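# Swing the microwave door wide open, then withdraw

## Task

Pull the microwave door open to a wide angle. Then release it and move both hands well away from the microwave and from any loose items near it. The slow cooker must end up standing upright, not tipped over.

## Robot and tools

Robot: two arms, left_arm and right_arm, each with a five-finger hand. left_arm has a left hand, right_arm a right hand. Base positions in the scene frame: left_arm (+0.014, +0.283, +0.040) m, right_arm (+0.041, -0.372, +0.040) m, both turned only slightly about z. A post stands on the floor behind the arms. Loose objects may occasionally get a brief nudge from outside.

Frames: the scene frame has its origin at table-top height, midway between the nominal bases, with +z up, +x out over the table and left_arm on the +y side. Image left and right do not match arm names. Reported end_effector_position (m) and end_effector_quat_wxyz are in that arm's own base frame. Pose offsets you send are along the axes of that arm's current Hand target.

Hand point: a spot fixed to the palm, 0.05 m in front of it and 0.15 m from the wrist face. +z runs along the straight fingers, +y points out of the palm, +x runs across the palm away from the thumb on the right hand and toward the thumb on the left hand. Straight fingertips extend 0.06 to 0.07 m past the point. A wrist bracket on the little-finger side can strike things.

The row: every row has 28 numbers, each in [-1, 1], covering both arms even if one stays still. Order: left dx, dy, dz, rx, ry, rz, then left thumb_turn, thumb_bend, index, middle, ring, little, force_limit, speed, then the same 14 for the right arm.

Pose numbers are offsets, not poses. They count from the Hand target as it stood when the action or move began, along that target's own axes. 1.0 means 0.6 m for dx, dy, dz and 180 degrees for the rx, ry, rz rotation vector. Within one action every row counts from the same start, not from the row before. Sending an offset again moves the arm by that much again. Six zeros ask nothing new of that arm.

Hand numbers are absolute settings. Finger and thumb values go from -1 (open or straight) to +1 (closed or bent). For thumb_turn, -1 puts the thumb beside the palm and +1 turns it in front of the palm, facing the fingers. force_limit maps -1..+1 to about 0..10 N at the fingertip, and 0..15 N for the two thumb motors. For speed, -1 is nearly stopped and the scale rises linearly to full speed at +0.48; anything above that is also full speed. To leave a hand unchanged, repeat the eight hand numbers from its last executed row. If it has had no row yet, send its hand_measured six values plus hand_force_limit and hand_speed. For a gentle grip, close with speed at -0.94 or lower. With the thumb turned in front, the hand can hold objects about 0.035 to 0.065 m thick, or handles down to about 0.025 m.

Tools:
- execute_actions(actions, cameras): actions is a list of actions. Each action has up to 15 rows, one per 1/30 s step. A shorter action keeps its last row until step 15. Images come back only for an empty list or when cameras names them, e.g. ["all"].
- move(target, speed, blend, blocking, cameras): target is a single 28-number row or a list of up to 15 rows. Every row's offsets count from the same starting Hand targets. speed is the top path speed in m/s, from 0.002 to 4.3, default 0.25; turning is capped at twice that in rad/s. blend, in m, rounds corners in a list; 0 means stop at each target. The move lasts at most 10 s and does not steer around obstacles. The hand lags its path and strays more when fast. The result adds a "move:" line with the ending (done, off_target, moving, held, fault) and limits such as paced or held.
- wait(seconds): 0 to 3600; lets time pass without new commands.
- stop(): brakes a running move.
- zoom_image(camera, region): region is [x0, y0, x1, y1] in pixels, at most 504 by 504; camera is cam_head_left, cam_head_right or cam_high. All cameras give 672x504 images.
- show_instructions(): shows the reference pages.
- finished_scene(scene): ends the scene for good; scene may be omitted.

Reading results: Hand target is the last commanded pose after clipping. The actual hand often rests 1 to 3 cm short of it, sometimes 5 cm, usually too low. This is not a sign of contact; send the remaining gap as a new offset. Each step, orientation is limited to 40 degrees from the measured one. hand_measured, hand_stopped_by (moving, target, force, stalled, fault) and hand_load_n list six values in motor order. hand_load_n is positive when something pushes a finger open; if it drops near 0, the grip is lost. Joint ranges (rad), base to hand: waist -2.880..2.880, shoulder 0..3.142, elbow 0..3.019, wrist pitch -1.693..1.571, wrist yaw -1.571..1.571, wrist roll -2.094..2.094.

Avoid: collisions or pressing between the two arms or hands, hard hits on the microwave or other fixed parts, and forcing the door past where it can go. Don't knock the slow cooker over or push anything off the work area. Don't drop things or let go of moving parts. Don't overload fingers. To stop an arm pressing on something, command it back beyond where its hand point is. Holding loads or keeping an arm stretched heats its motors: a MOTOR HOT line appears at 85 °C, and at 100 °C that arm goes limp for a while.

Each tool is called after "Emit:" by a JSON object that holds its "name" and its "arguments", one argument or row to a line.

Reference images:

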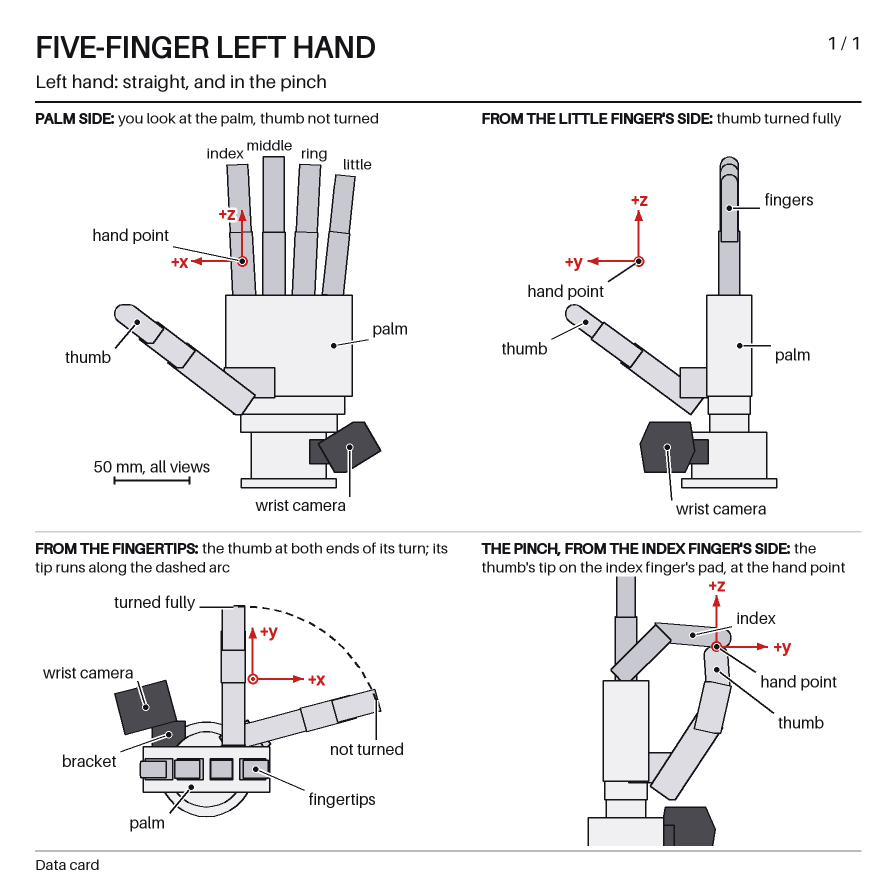

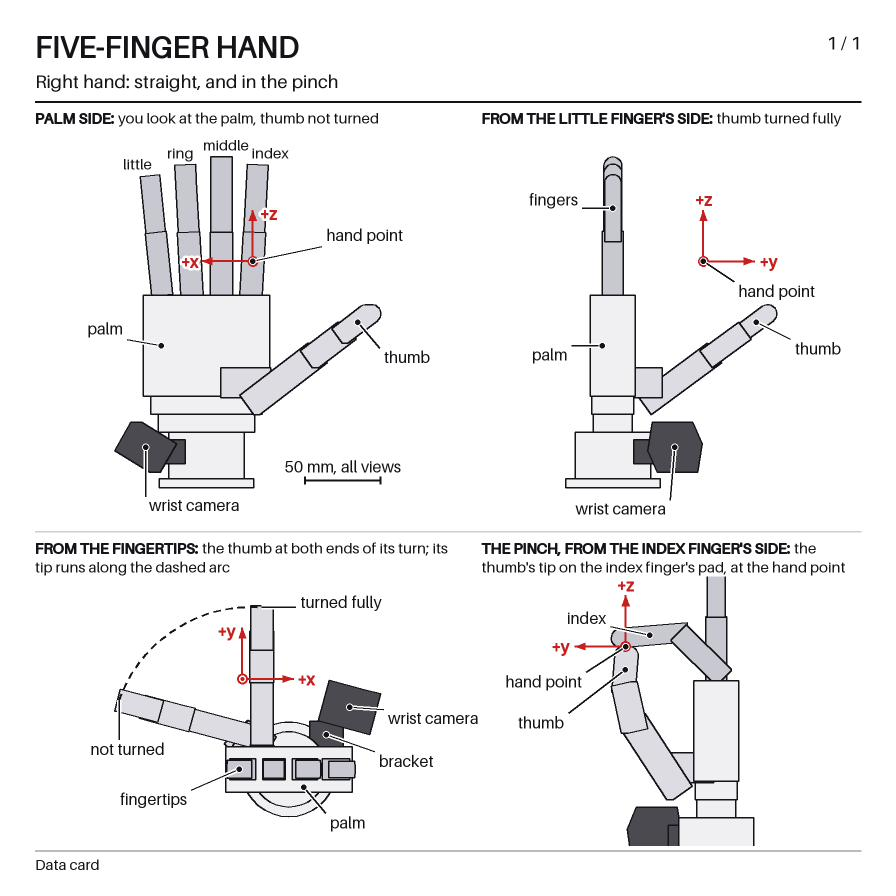

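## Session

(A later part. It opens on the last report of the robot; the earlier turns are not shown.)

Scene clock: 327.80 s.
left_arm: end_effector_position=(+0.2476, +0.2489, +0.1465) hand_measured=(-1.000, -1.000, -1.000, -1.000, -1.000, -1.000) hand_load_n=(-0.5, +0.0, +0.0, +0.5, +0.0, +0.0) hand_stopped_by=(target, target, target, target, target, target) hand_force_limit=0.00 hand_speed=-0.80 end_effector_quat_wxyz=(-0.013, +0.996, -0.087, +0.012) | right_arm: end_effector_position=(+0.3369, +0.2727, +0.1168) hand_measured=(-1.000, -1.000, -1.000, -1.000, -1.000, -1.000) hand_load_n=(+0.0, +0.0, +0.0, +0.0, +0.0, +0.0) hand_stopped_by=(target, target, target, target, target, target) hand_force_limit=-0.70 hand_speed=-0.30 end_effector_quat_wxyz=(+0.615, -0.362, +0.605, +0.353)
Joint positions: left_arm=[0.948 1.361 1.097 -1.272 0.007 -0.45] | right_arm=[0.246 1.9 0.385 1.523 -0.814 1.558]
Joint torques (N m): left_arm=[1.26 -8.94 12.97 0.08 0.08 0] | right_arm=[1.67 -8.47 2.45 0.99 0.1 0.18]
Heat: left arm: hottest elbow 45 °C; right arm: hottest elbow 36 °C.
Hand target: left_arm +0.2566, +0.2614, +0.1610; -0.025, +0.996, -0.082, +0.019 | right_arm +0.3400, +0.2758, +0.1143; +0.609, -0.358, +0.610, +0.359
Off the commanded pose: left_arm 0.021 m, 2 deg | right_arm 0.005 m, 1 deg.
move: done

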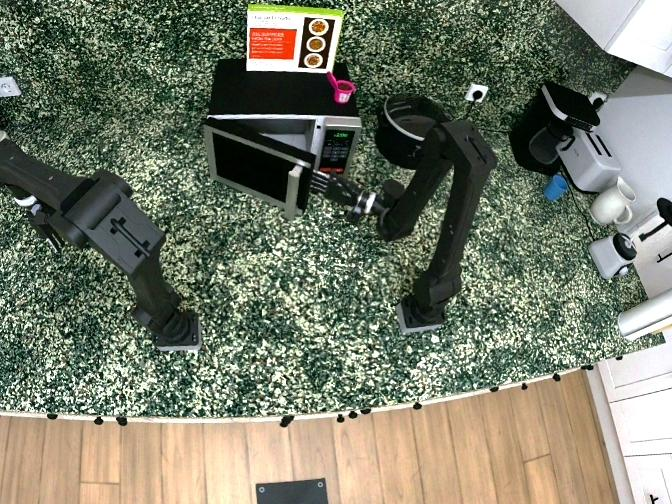

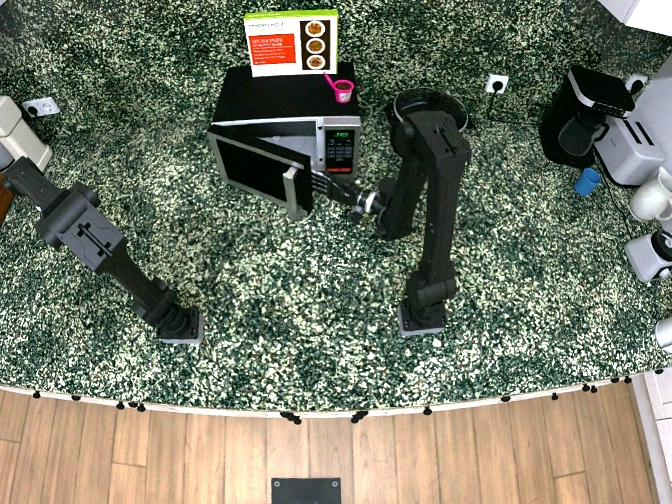

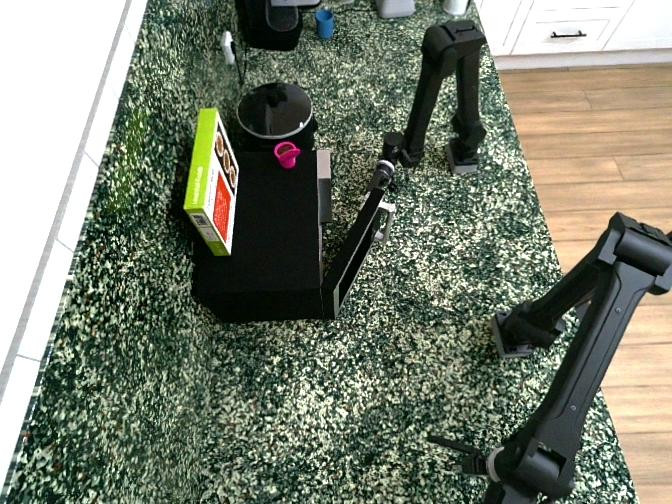

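Emit:
{"name": "move", "arguments": {
  "target": [
    [0,0,0,0,0,0,-1,-1,-1,-1,-1,-1,0,-0.8,0,0.0267,0,0,0,0,-1,-1,-1,-1,-1,-1,-0.7,-0.3],
    [0,0,0,0,0,0,-1,-1,-1,-1,-1,-1,0,-0.8,0,0.118,0.0083,0.0517,0,0,-1,-1,-1,-1,-1,-1,-0.7,-0.3],
    [0,0,0,0,0,0,-1,-1,-1,-1,-1,-1,0,-0.8,0,0.2052,0.0383,0.1017,0,0,-1,-1,-1,-1,-1,-1,-0.7,-0.3],
    [0,0,0,0,0,0,-1,-1,-1,-1,-1,-1,0,-0.8,0,0.2865,0.0817,0.1517,0,0,-1,-1,-1,-1,-1,-1,-0.7,-0.3],
    [0,0,0,0,0,0,-1,-1,-1,-1,-1,-1,0,-0.8,0,0.3525,0.1303,0.1961,0,0,-1,-1,-1,-1,-1,-1,-0.7,-0.3]
  ],
  "cameras": ["all"],
  "blend": [0.01,0.02,0.02,0.02,0],
  "speed": 0.08
}}

Emit:
{"name": "zoom_image", "arguments": {
  "camera": "cam_high",
  "region": [300, 130, 500, 330]
}}

Scene clock: 343.57 s.
left_arm: end_effector_position=(+0.2476, +0.2489, +0.1465) hand_measured=(-1.000, -1.000, -1.000, -1.000, -1.000, -1.000) hand_load_n=(+0.0, +0.0, +0.0, +0.0, +0.0, +0.0) hand_stopped_by=(target, target, target, target, target, target) hand_force_limit=0.00 hand_speed=-0.80 end_effector_quat_wxyz=(-0.013, +0.996, -0.087, +0.012) | right_arm: end_effector_position=(+0.1954, +0.4415, +0.1189) hand_measured=(-1.000, -1.000, -1.000, -1.000, -1.000, -1.000) hand_load_n=(+0.0, +0.0, +0.0, +0.0, +0.0, +0.0) hand_stopped_by=(target, target, target, target, target, target) hand_force_limit=-0.70 hand_speed=-0.30 end_effector_quat_wxyz=(+0.690, -0.151, +0.689, +0.161)
Joint positions: left_arm=[0.948 1.361 1.097 -1.272 0.007 -0.45] | right_arm=[1.423 1.898 0.394 1.512 0.979 1.578]
Joint torques (N m): left_arm=[0.91 -8.7 13.07 0.09 0.09 0.05] | right_arm=[1.49 -7.94 2.33 0.98 0.11 0.05]
Heat: left arm: hottest elbow 45 °C; right arm: hottest elbow 35 °C.
Hand target: left_arm +0.2566, +0.2614, +0.1610; -0.025, +0.996, -0.082, +0.019 | right_arm +0.1931, +0.4468, +0.1147; +0.689, -0.157, +0.690, +0.157
Off the commanded pose: left_arm 0.021 m, 2 deg | right_arm 0.007 m, 1 deg.
move: done; blend cut to 0.008 m at target 1

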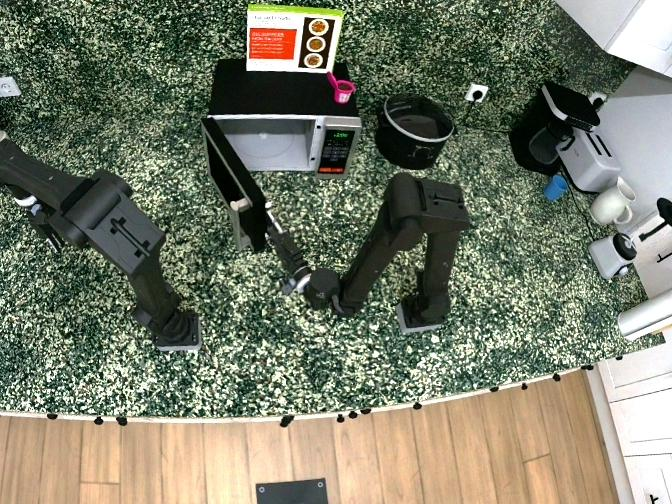

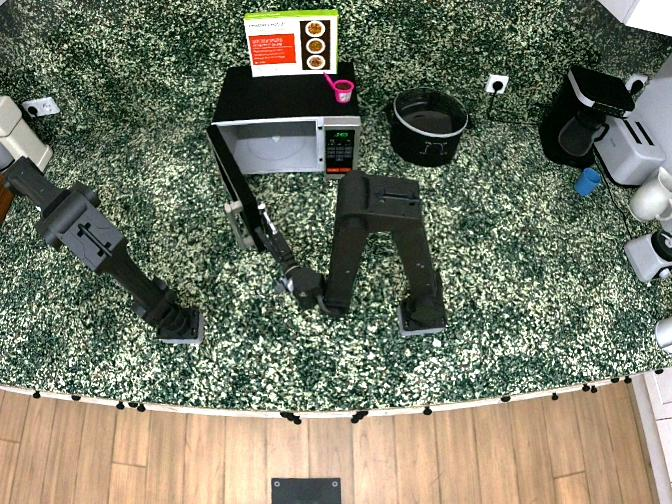

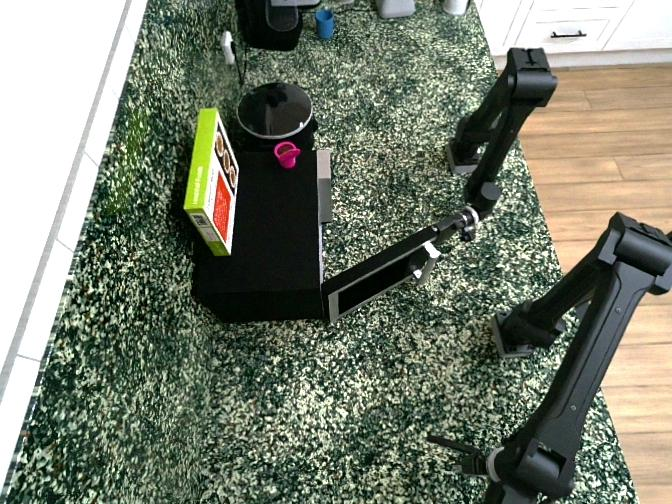

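Scaled by 2.520.

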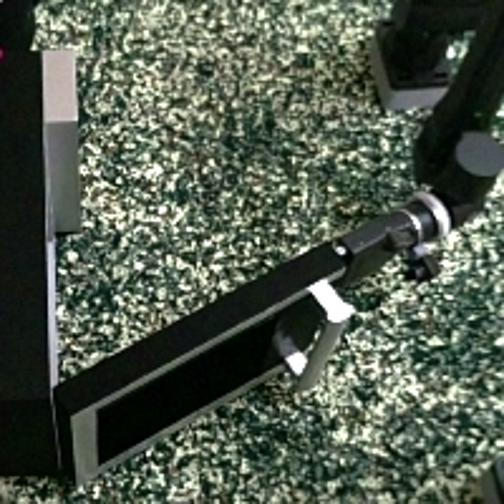

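Emit:
{"name": "move", "arguments": {
  "target": [
    [0,0,0,0,0,0,-1,-1,-1,-1,-1,-1,0,-0.8,0,-0.02,0.01,0,0,0,-1,-1,-1,-1,-1,-1,-0.7,-0.3],
    [0,0,0,0,0,0,-1,-1,-1,-1,-1,-1,0,-0.8,0,-0.02,0.07,0,0,0,-1,-1,-1,-1,-1,-1,-0.7,-0.3],
    [0,0,0,0,0,0,-1,-1,-1,-1,-1,-1,0,-0.8,0,0.0857,0.0928,0.0556,0,0,-1,-1,-1,-1,-1,-1,-0.7,-0.3],
    [0,0,0,0,0,0,-1,-1,-1,-1,-1,-1,0,-0.8,0,0.1667,0.1284,0.1056,0,0,-1,-1,-1,-1,-1,-1,-0.7,-0.3]
  ],
  "cameras": ["all"],
  "blend": [0.004,0.004,0.02,0],
  "speed": 0.08
}}

Emit:
{"name": "zoom_image", "arguments": {
  "camera": "cam_high",
  "region": [300, 130, 550, 380]
}}

Scene clock: 366.20 s.
left_arm: end_effector_position=(+0.2476, +0.2489, +0.1465) hand_measured=(-1.000, -1.000, -1.000, -1.000, -1.000, -1.000) hand_load_n=(+0.0, +0.0, +0.0, +0.0, +0.0, +0.0) hand_stopped_by=(target, target, target, target, target, target) hand_force_limit=0.00 hand_speed=-0.80 end_effector_quat_wxyz=(-0.013, +0.996, -0.087, +0.012) | right_arm: end_effector_position=(+0.2236, +0.5613, +0.1148) hand_measured=(-1.000, -1.000, -1.000, -1.000, -1.000, -1.000) hand_load_n=(+0.0, +0.0, +0.0, +0.0, +0.0, +0.0) hand_stopped_by=(target, target, target, target, target, target) hand_force_limit=-0.70 hand_speed=-0.30 end_effector_quat_wxyz=(+0.706, -0.039, +0.706, +0.039)
Joint positions: left_arm=[0.948 1.361 1.097 -1.272 0.007 -0.45] | right_arm=[1.495 2.048 0.884 1.158 1.384 1.578]
Joint torques (N m): left_arm=[1.26 -8.06 12.98 -0.14 0.07 0] | right_arm=[1.61 -12.86 5.03 0.68 0.11 0.02]
Heat: left arm: hottest elbow 45 °C; right arm: hottest elbow 36 °C.
Hand target: left_arm +0.2566, +0.2614, +0.1610; -0.025, +0.996, -0.082, +0.019 | right_arm +0.2193, +0.5703, +0.1148; +0.706, -0.041, +0.706, +0.041
Off the commanded pose: left_arm 0.021 m, 2 deg | right_arm 0.010 m, 0 deg.
move: done

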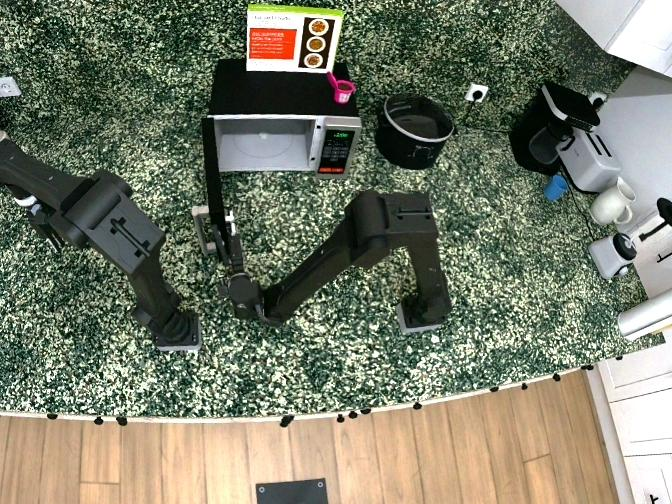

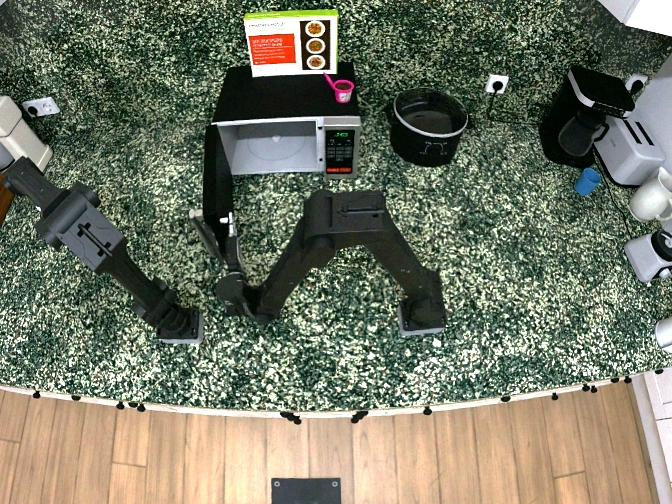

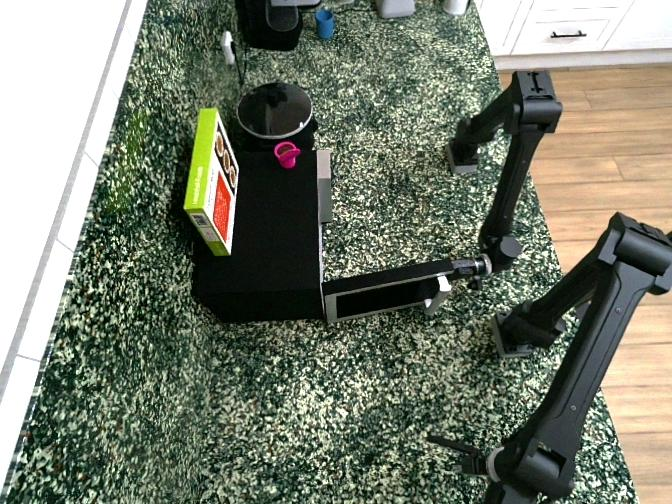

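Scaled by 2.016.

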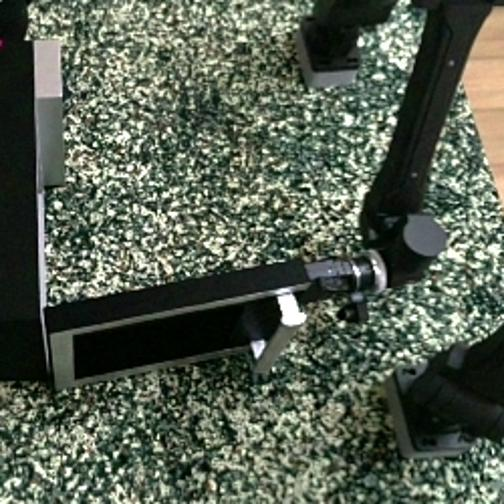

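Emit:
{"name": "move", "arguments": {
  "target": [0,0,0,0,0,0,-1,-1,-1,-1,-1,-1,0,-0.8,0,0.0308,-0.0137,-0.1,0,0,-1,-1,-1,-1,-1,-1,-0.7,-0.3],
  "cameras": ["all"],
  "speed": 0.06
}}

Emit:
{"name": "zoom_image", "arguments": {
  "camera": "cam_high",
  "region": [300, 130, 550, 380]
}}

Scene clock: 379.13 s.
left_arm: end_effector_position=(+0.2476, +0.2489, +0.1465) hand_measured=(-1.000, -1.000, -1.000, -1.000, -1.000, -1.000) hand_load_n=(+0.0, +0.0, +0.0, +0.0, +0.0, +0.0) hand_stopped_by=(target, target, target, target, target, target) hand_force_limit=0.00 hand_speed=-0.80 end_effector_quat_wxyz=(-0.013, +0.996, -0.087, +0.012) | right_arm: end_effector_position=(+0.2037, +0.5893, +0.0952) hand_measured=(-1.000, -1.000, -1.000, -1.000, -1.000, -1.000) hand_load_n=(+0.0, +0.0, +0.0, +0.0, +0.0, +0.0) hand_stopped_by=(target, target, target, target, target, target) hand_force_limit=-0.70 hand_speed=-0.30 end_effector_quat_wxyz=(+0.684, -0.167, +0.696, +0.140)
Joint positions: left_arm=[0.948 1.361 1.097 -1.272 0.007 -0.45] | right_arm=[1.455 2.047 0.809 1.19 1.019 1.578]
Joint torques (N m): left_arm=[1.03 -8.53 12.97 -0.17 0.1 0] | right_arm=[0.15 -16.03 3.15 2.17 -0.15 -0.01]
Heat: left arm: hottest elbow 45 °C; right arm: hottest elbow 36 °C.
Hand target: left_arm +0.2566, +0.2614, +0.1610; -0.025, +0.996, -0.082, +0.019 | right_arm +0.2090, +0.5877, +0.1147; +0.691, -0.151, +0.691, +0.151
Off the commanded pose: left_arm 0.021 m, 2 deg | right_arm 0.020 m, 2 deg.
move: off_target (right_arm)

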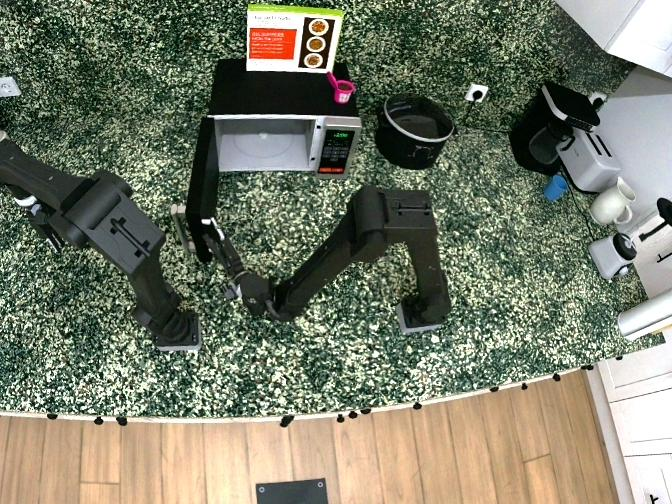

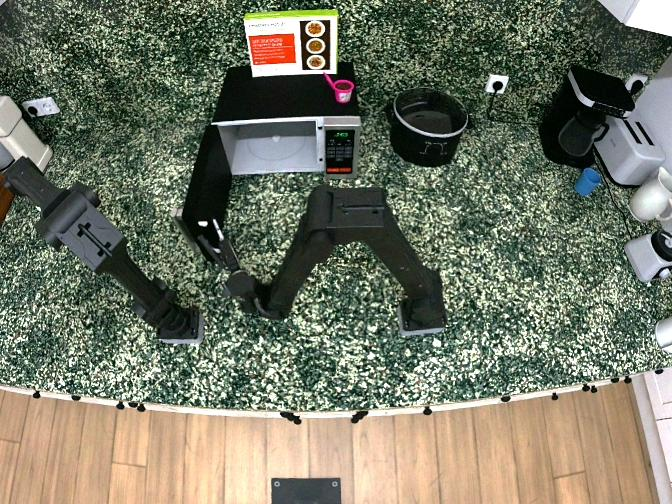

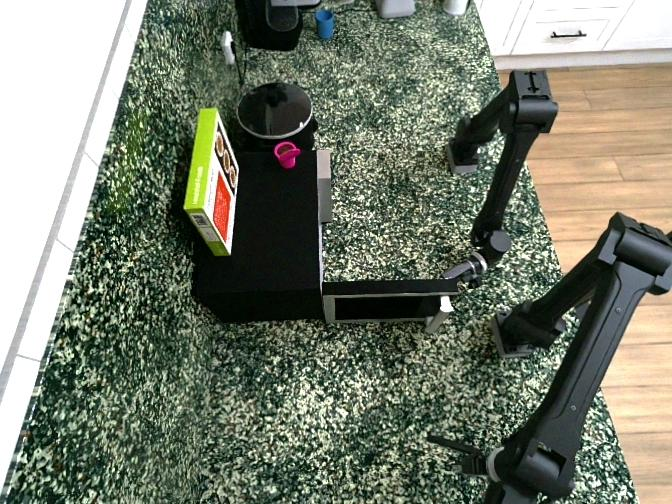

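Scaled by 2.016.

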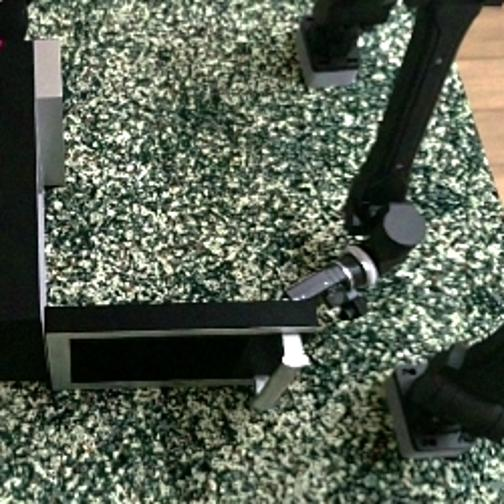

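Emit:
{"name": "move", "arguments": {
  "target": [0,0,0,0,0,0,-1,-1,-1,-1,-1,-1,0,-0.8,-0.008,0.052,0.0267,-0.056,0,0,-1,-1,-1,-1,-1,-1,-0.7,-0.3],
  "cameras": ["all"],
  "speed": 0.05
}}

Emit:
{"name": "zoom_image", "arguments": {
  "camera": "cam_high",
  "region": [300, 130, 550, 380]
}}

Scene clock: 387.37 s.
left_arm: end_effector_position=(+0.2476, +0.2489, +0.1465) hand_measured=(-1.000, -1.000, -1.000, -1.000, -1.000, -1.000) hand_load_n=(+0.0, +0.0, +0.0, +0.0, +0.0, +0.0) hand_stopped_by=(target, target, target, target, target, target) hand_force_limit=0.00 hand_speed=-0.80 end_effector_quat_wxyz=(-0.013, +0.996, -0.087, +0.012) | right_arm: end_effector_position=(+0.2029, +0.6143, +0.0982) hand_measured=(-1.000, -1.000, -1.000, -1.000, -1.000, -1.000) hand_load_n=(+0.0, +0.0, +0.0, +0.0, +0.5, +0.0) hand_stopped_by=(target, target, target, target, target, target) hand_force_limit=-0.70 hand_speed=-0.30 end_effector_quat_wxyz=(+0.667, -0.223, +0.681, +0.203)
Joint positions: left_arm=[0.948 1.361 1.097 -1.272 0.007 -0.45] | right_arm=[1.4 2.046 0.821 1.185 0.787 1.578]
Joint torques (N m): left_arm=[0.79 -8.7 12.86 -0.13 0.12 -0.02] | right_arm=[0.38 -16.21 5.3 1.24 -0.12 -0.04]
Heat: left arm: hottest elbow 45 °C; right arm: hottest elbow 36 °C.
Hand target: left_arm +0.2566, +0.2614, +0.1610; -0.025, +0.996, -0.082, +0.019 | right_arm +0.2105, +0.6228, +0.1198; +0.675, -0.211, +0.675, +0.212
Off the commanded pose: left_arm 0.021 m, 2 deg | right_arm 0.024 m, 2 deg.
move: off_target (right_arm)

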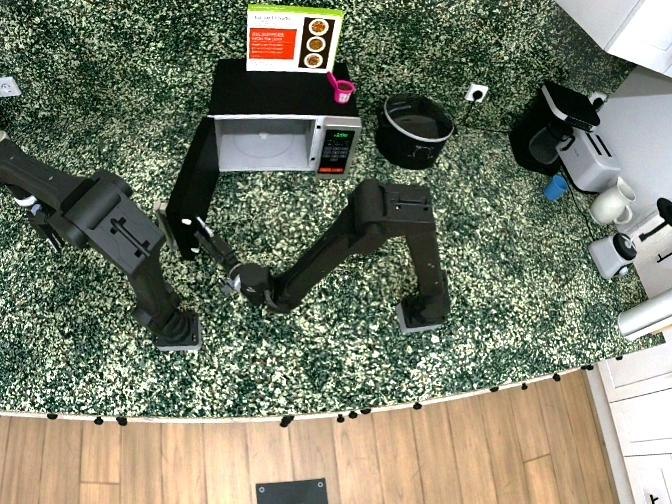

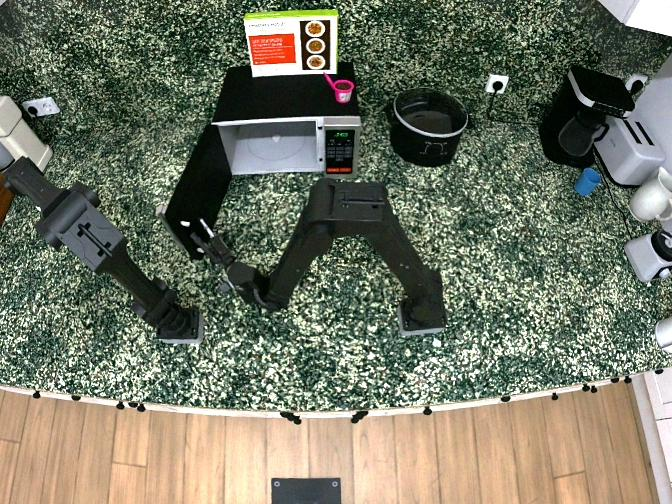

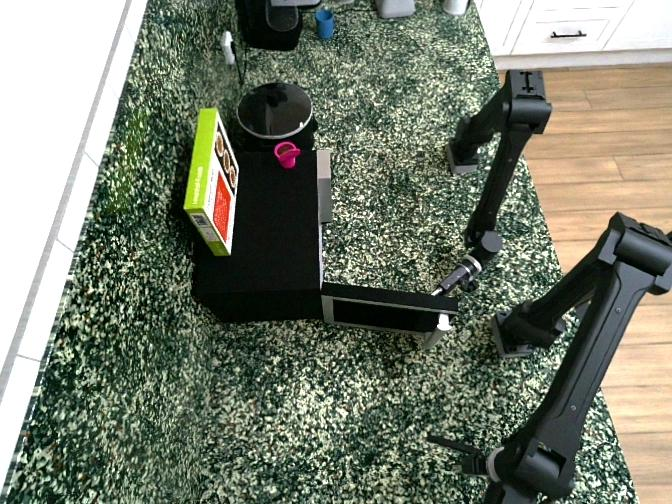

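Scaled by 2.016.

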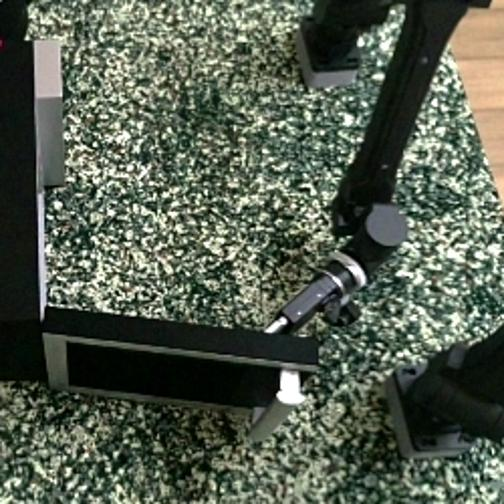

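Emit:
{"name": "move", "arguments": {
  "target": [
    [0,0,0,0,0,0,-1,-1,-1,-1,-1,-1,0,-0.8,-0.05,-0.2328,-0.1872,0,0,0,-1,-1,-1,-1,-1,-1,-0.7,-0.3],
    [0,0,0,0,0,0,-1,-1,-1,-1,-1,-1,0,-0.8,-0.2667,-0.572,-0.3193,0,0,0,-1,-1,-1,-1,-1,-1,-0.7,-0.3]
  ],
  "cameras": ["all"],
  "speed": [0.12,0.25],
  "blend": [0.03,0]
}}

Scene clock: 396.23 s.
left_arm: end_effector_position=(+0.2476, +0.2489, +0.1465) hand_measured=(-1.000, -1.000, -1.000, -1.000, -1.000, -1.000) hand_load_n=(+0.0, +0.0, +0.0, +0.0, +0.0, +0.0) hand_stopped_by=(target, target, target, target, target, target) hand_force_limit=0.00 hand_speed=-0.80 end_effector_quat_wxyz=(-0.013, +0.996, -0.087, +0.012) | right_arm: end_effector_position=(+0.2446, +0.2268, +0.2507) hand_measured=(-1.000, -1.000, -1.000, -1.000, -1.000, -1.000) hand_load_n=(+0.0, +0.0, +0.0, +0.0, +0.0, +0.0) hand_stopped_by=(target, target, target, target, target, target) hand_force_limit=-0.70 hand_speed=-0.30 end_effector_quat_wxyz=(+0.662, -0.210, +0.689, +0.209)
Joint positions: left_arm=[0.948 1.361 1.097 -1.272 0.007 -0.45] | right_arm=[0.522 0.366 0.101 0.228 -0.079 1.578]
Joint torques (N m): left_arm=[1.38 -8.35 12.9 -0.05 0.06 0.01] | right_arm=[1.08 1.67 11.63 1.51 -0.13 0.01]
Heat: left arm: hottest elbow 45 °C; right arm: hottest elbow 37 °C.
Hand target: left_arm +0.2566, +0.2614, +0.1610; -0.025, +0.996, -0.082, +0.019 | right_arm +0.2488, +0.2314, +0.2791; +0.675, -0.211, +0.675, +0.211
Off the commanded pose: left_arm 0.021 m, 2 deg | right_arm 0.029 m, 2 deg.
move: off_target (right_arm)

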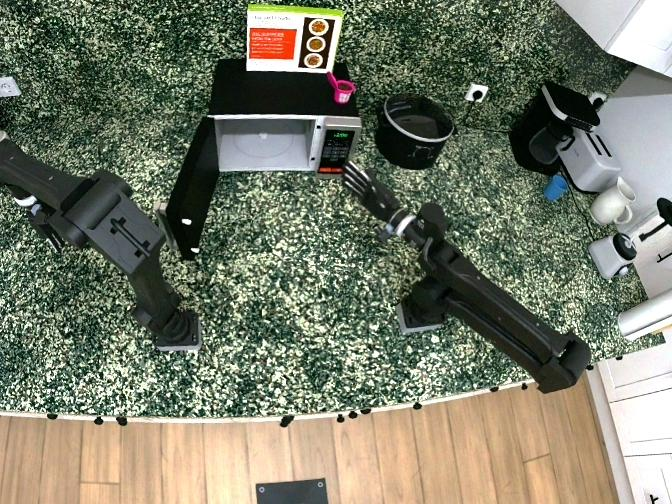

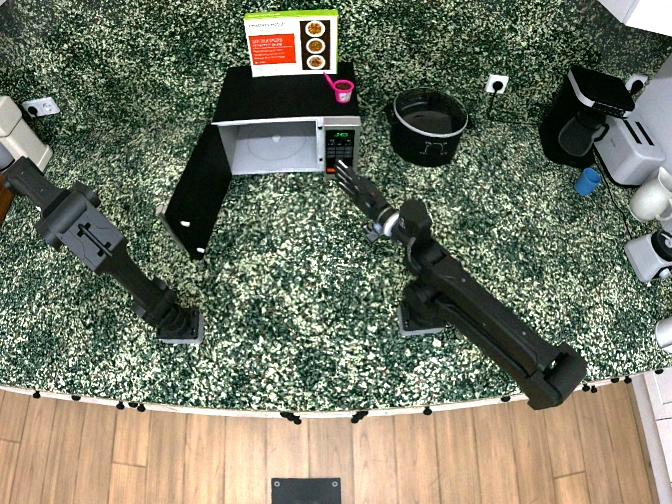

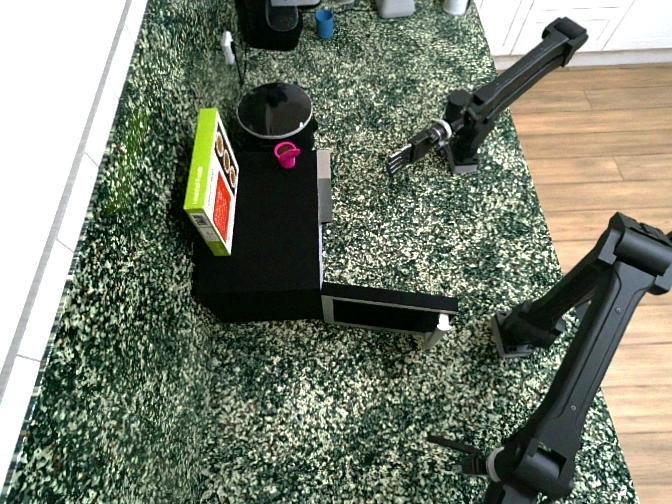

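Emit:
{"name": "finished_scene", "arguments": {

}}

The scene is finished: the task was done.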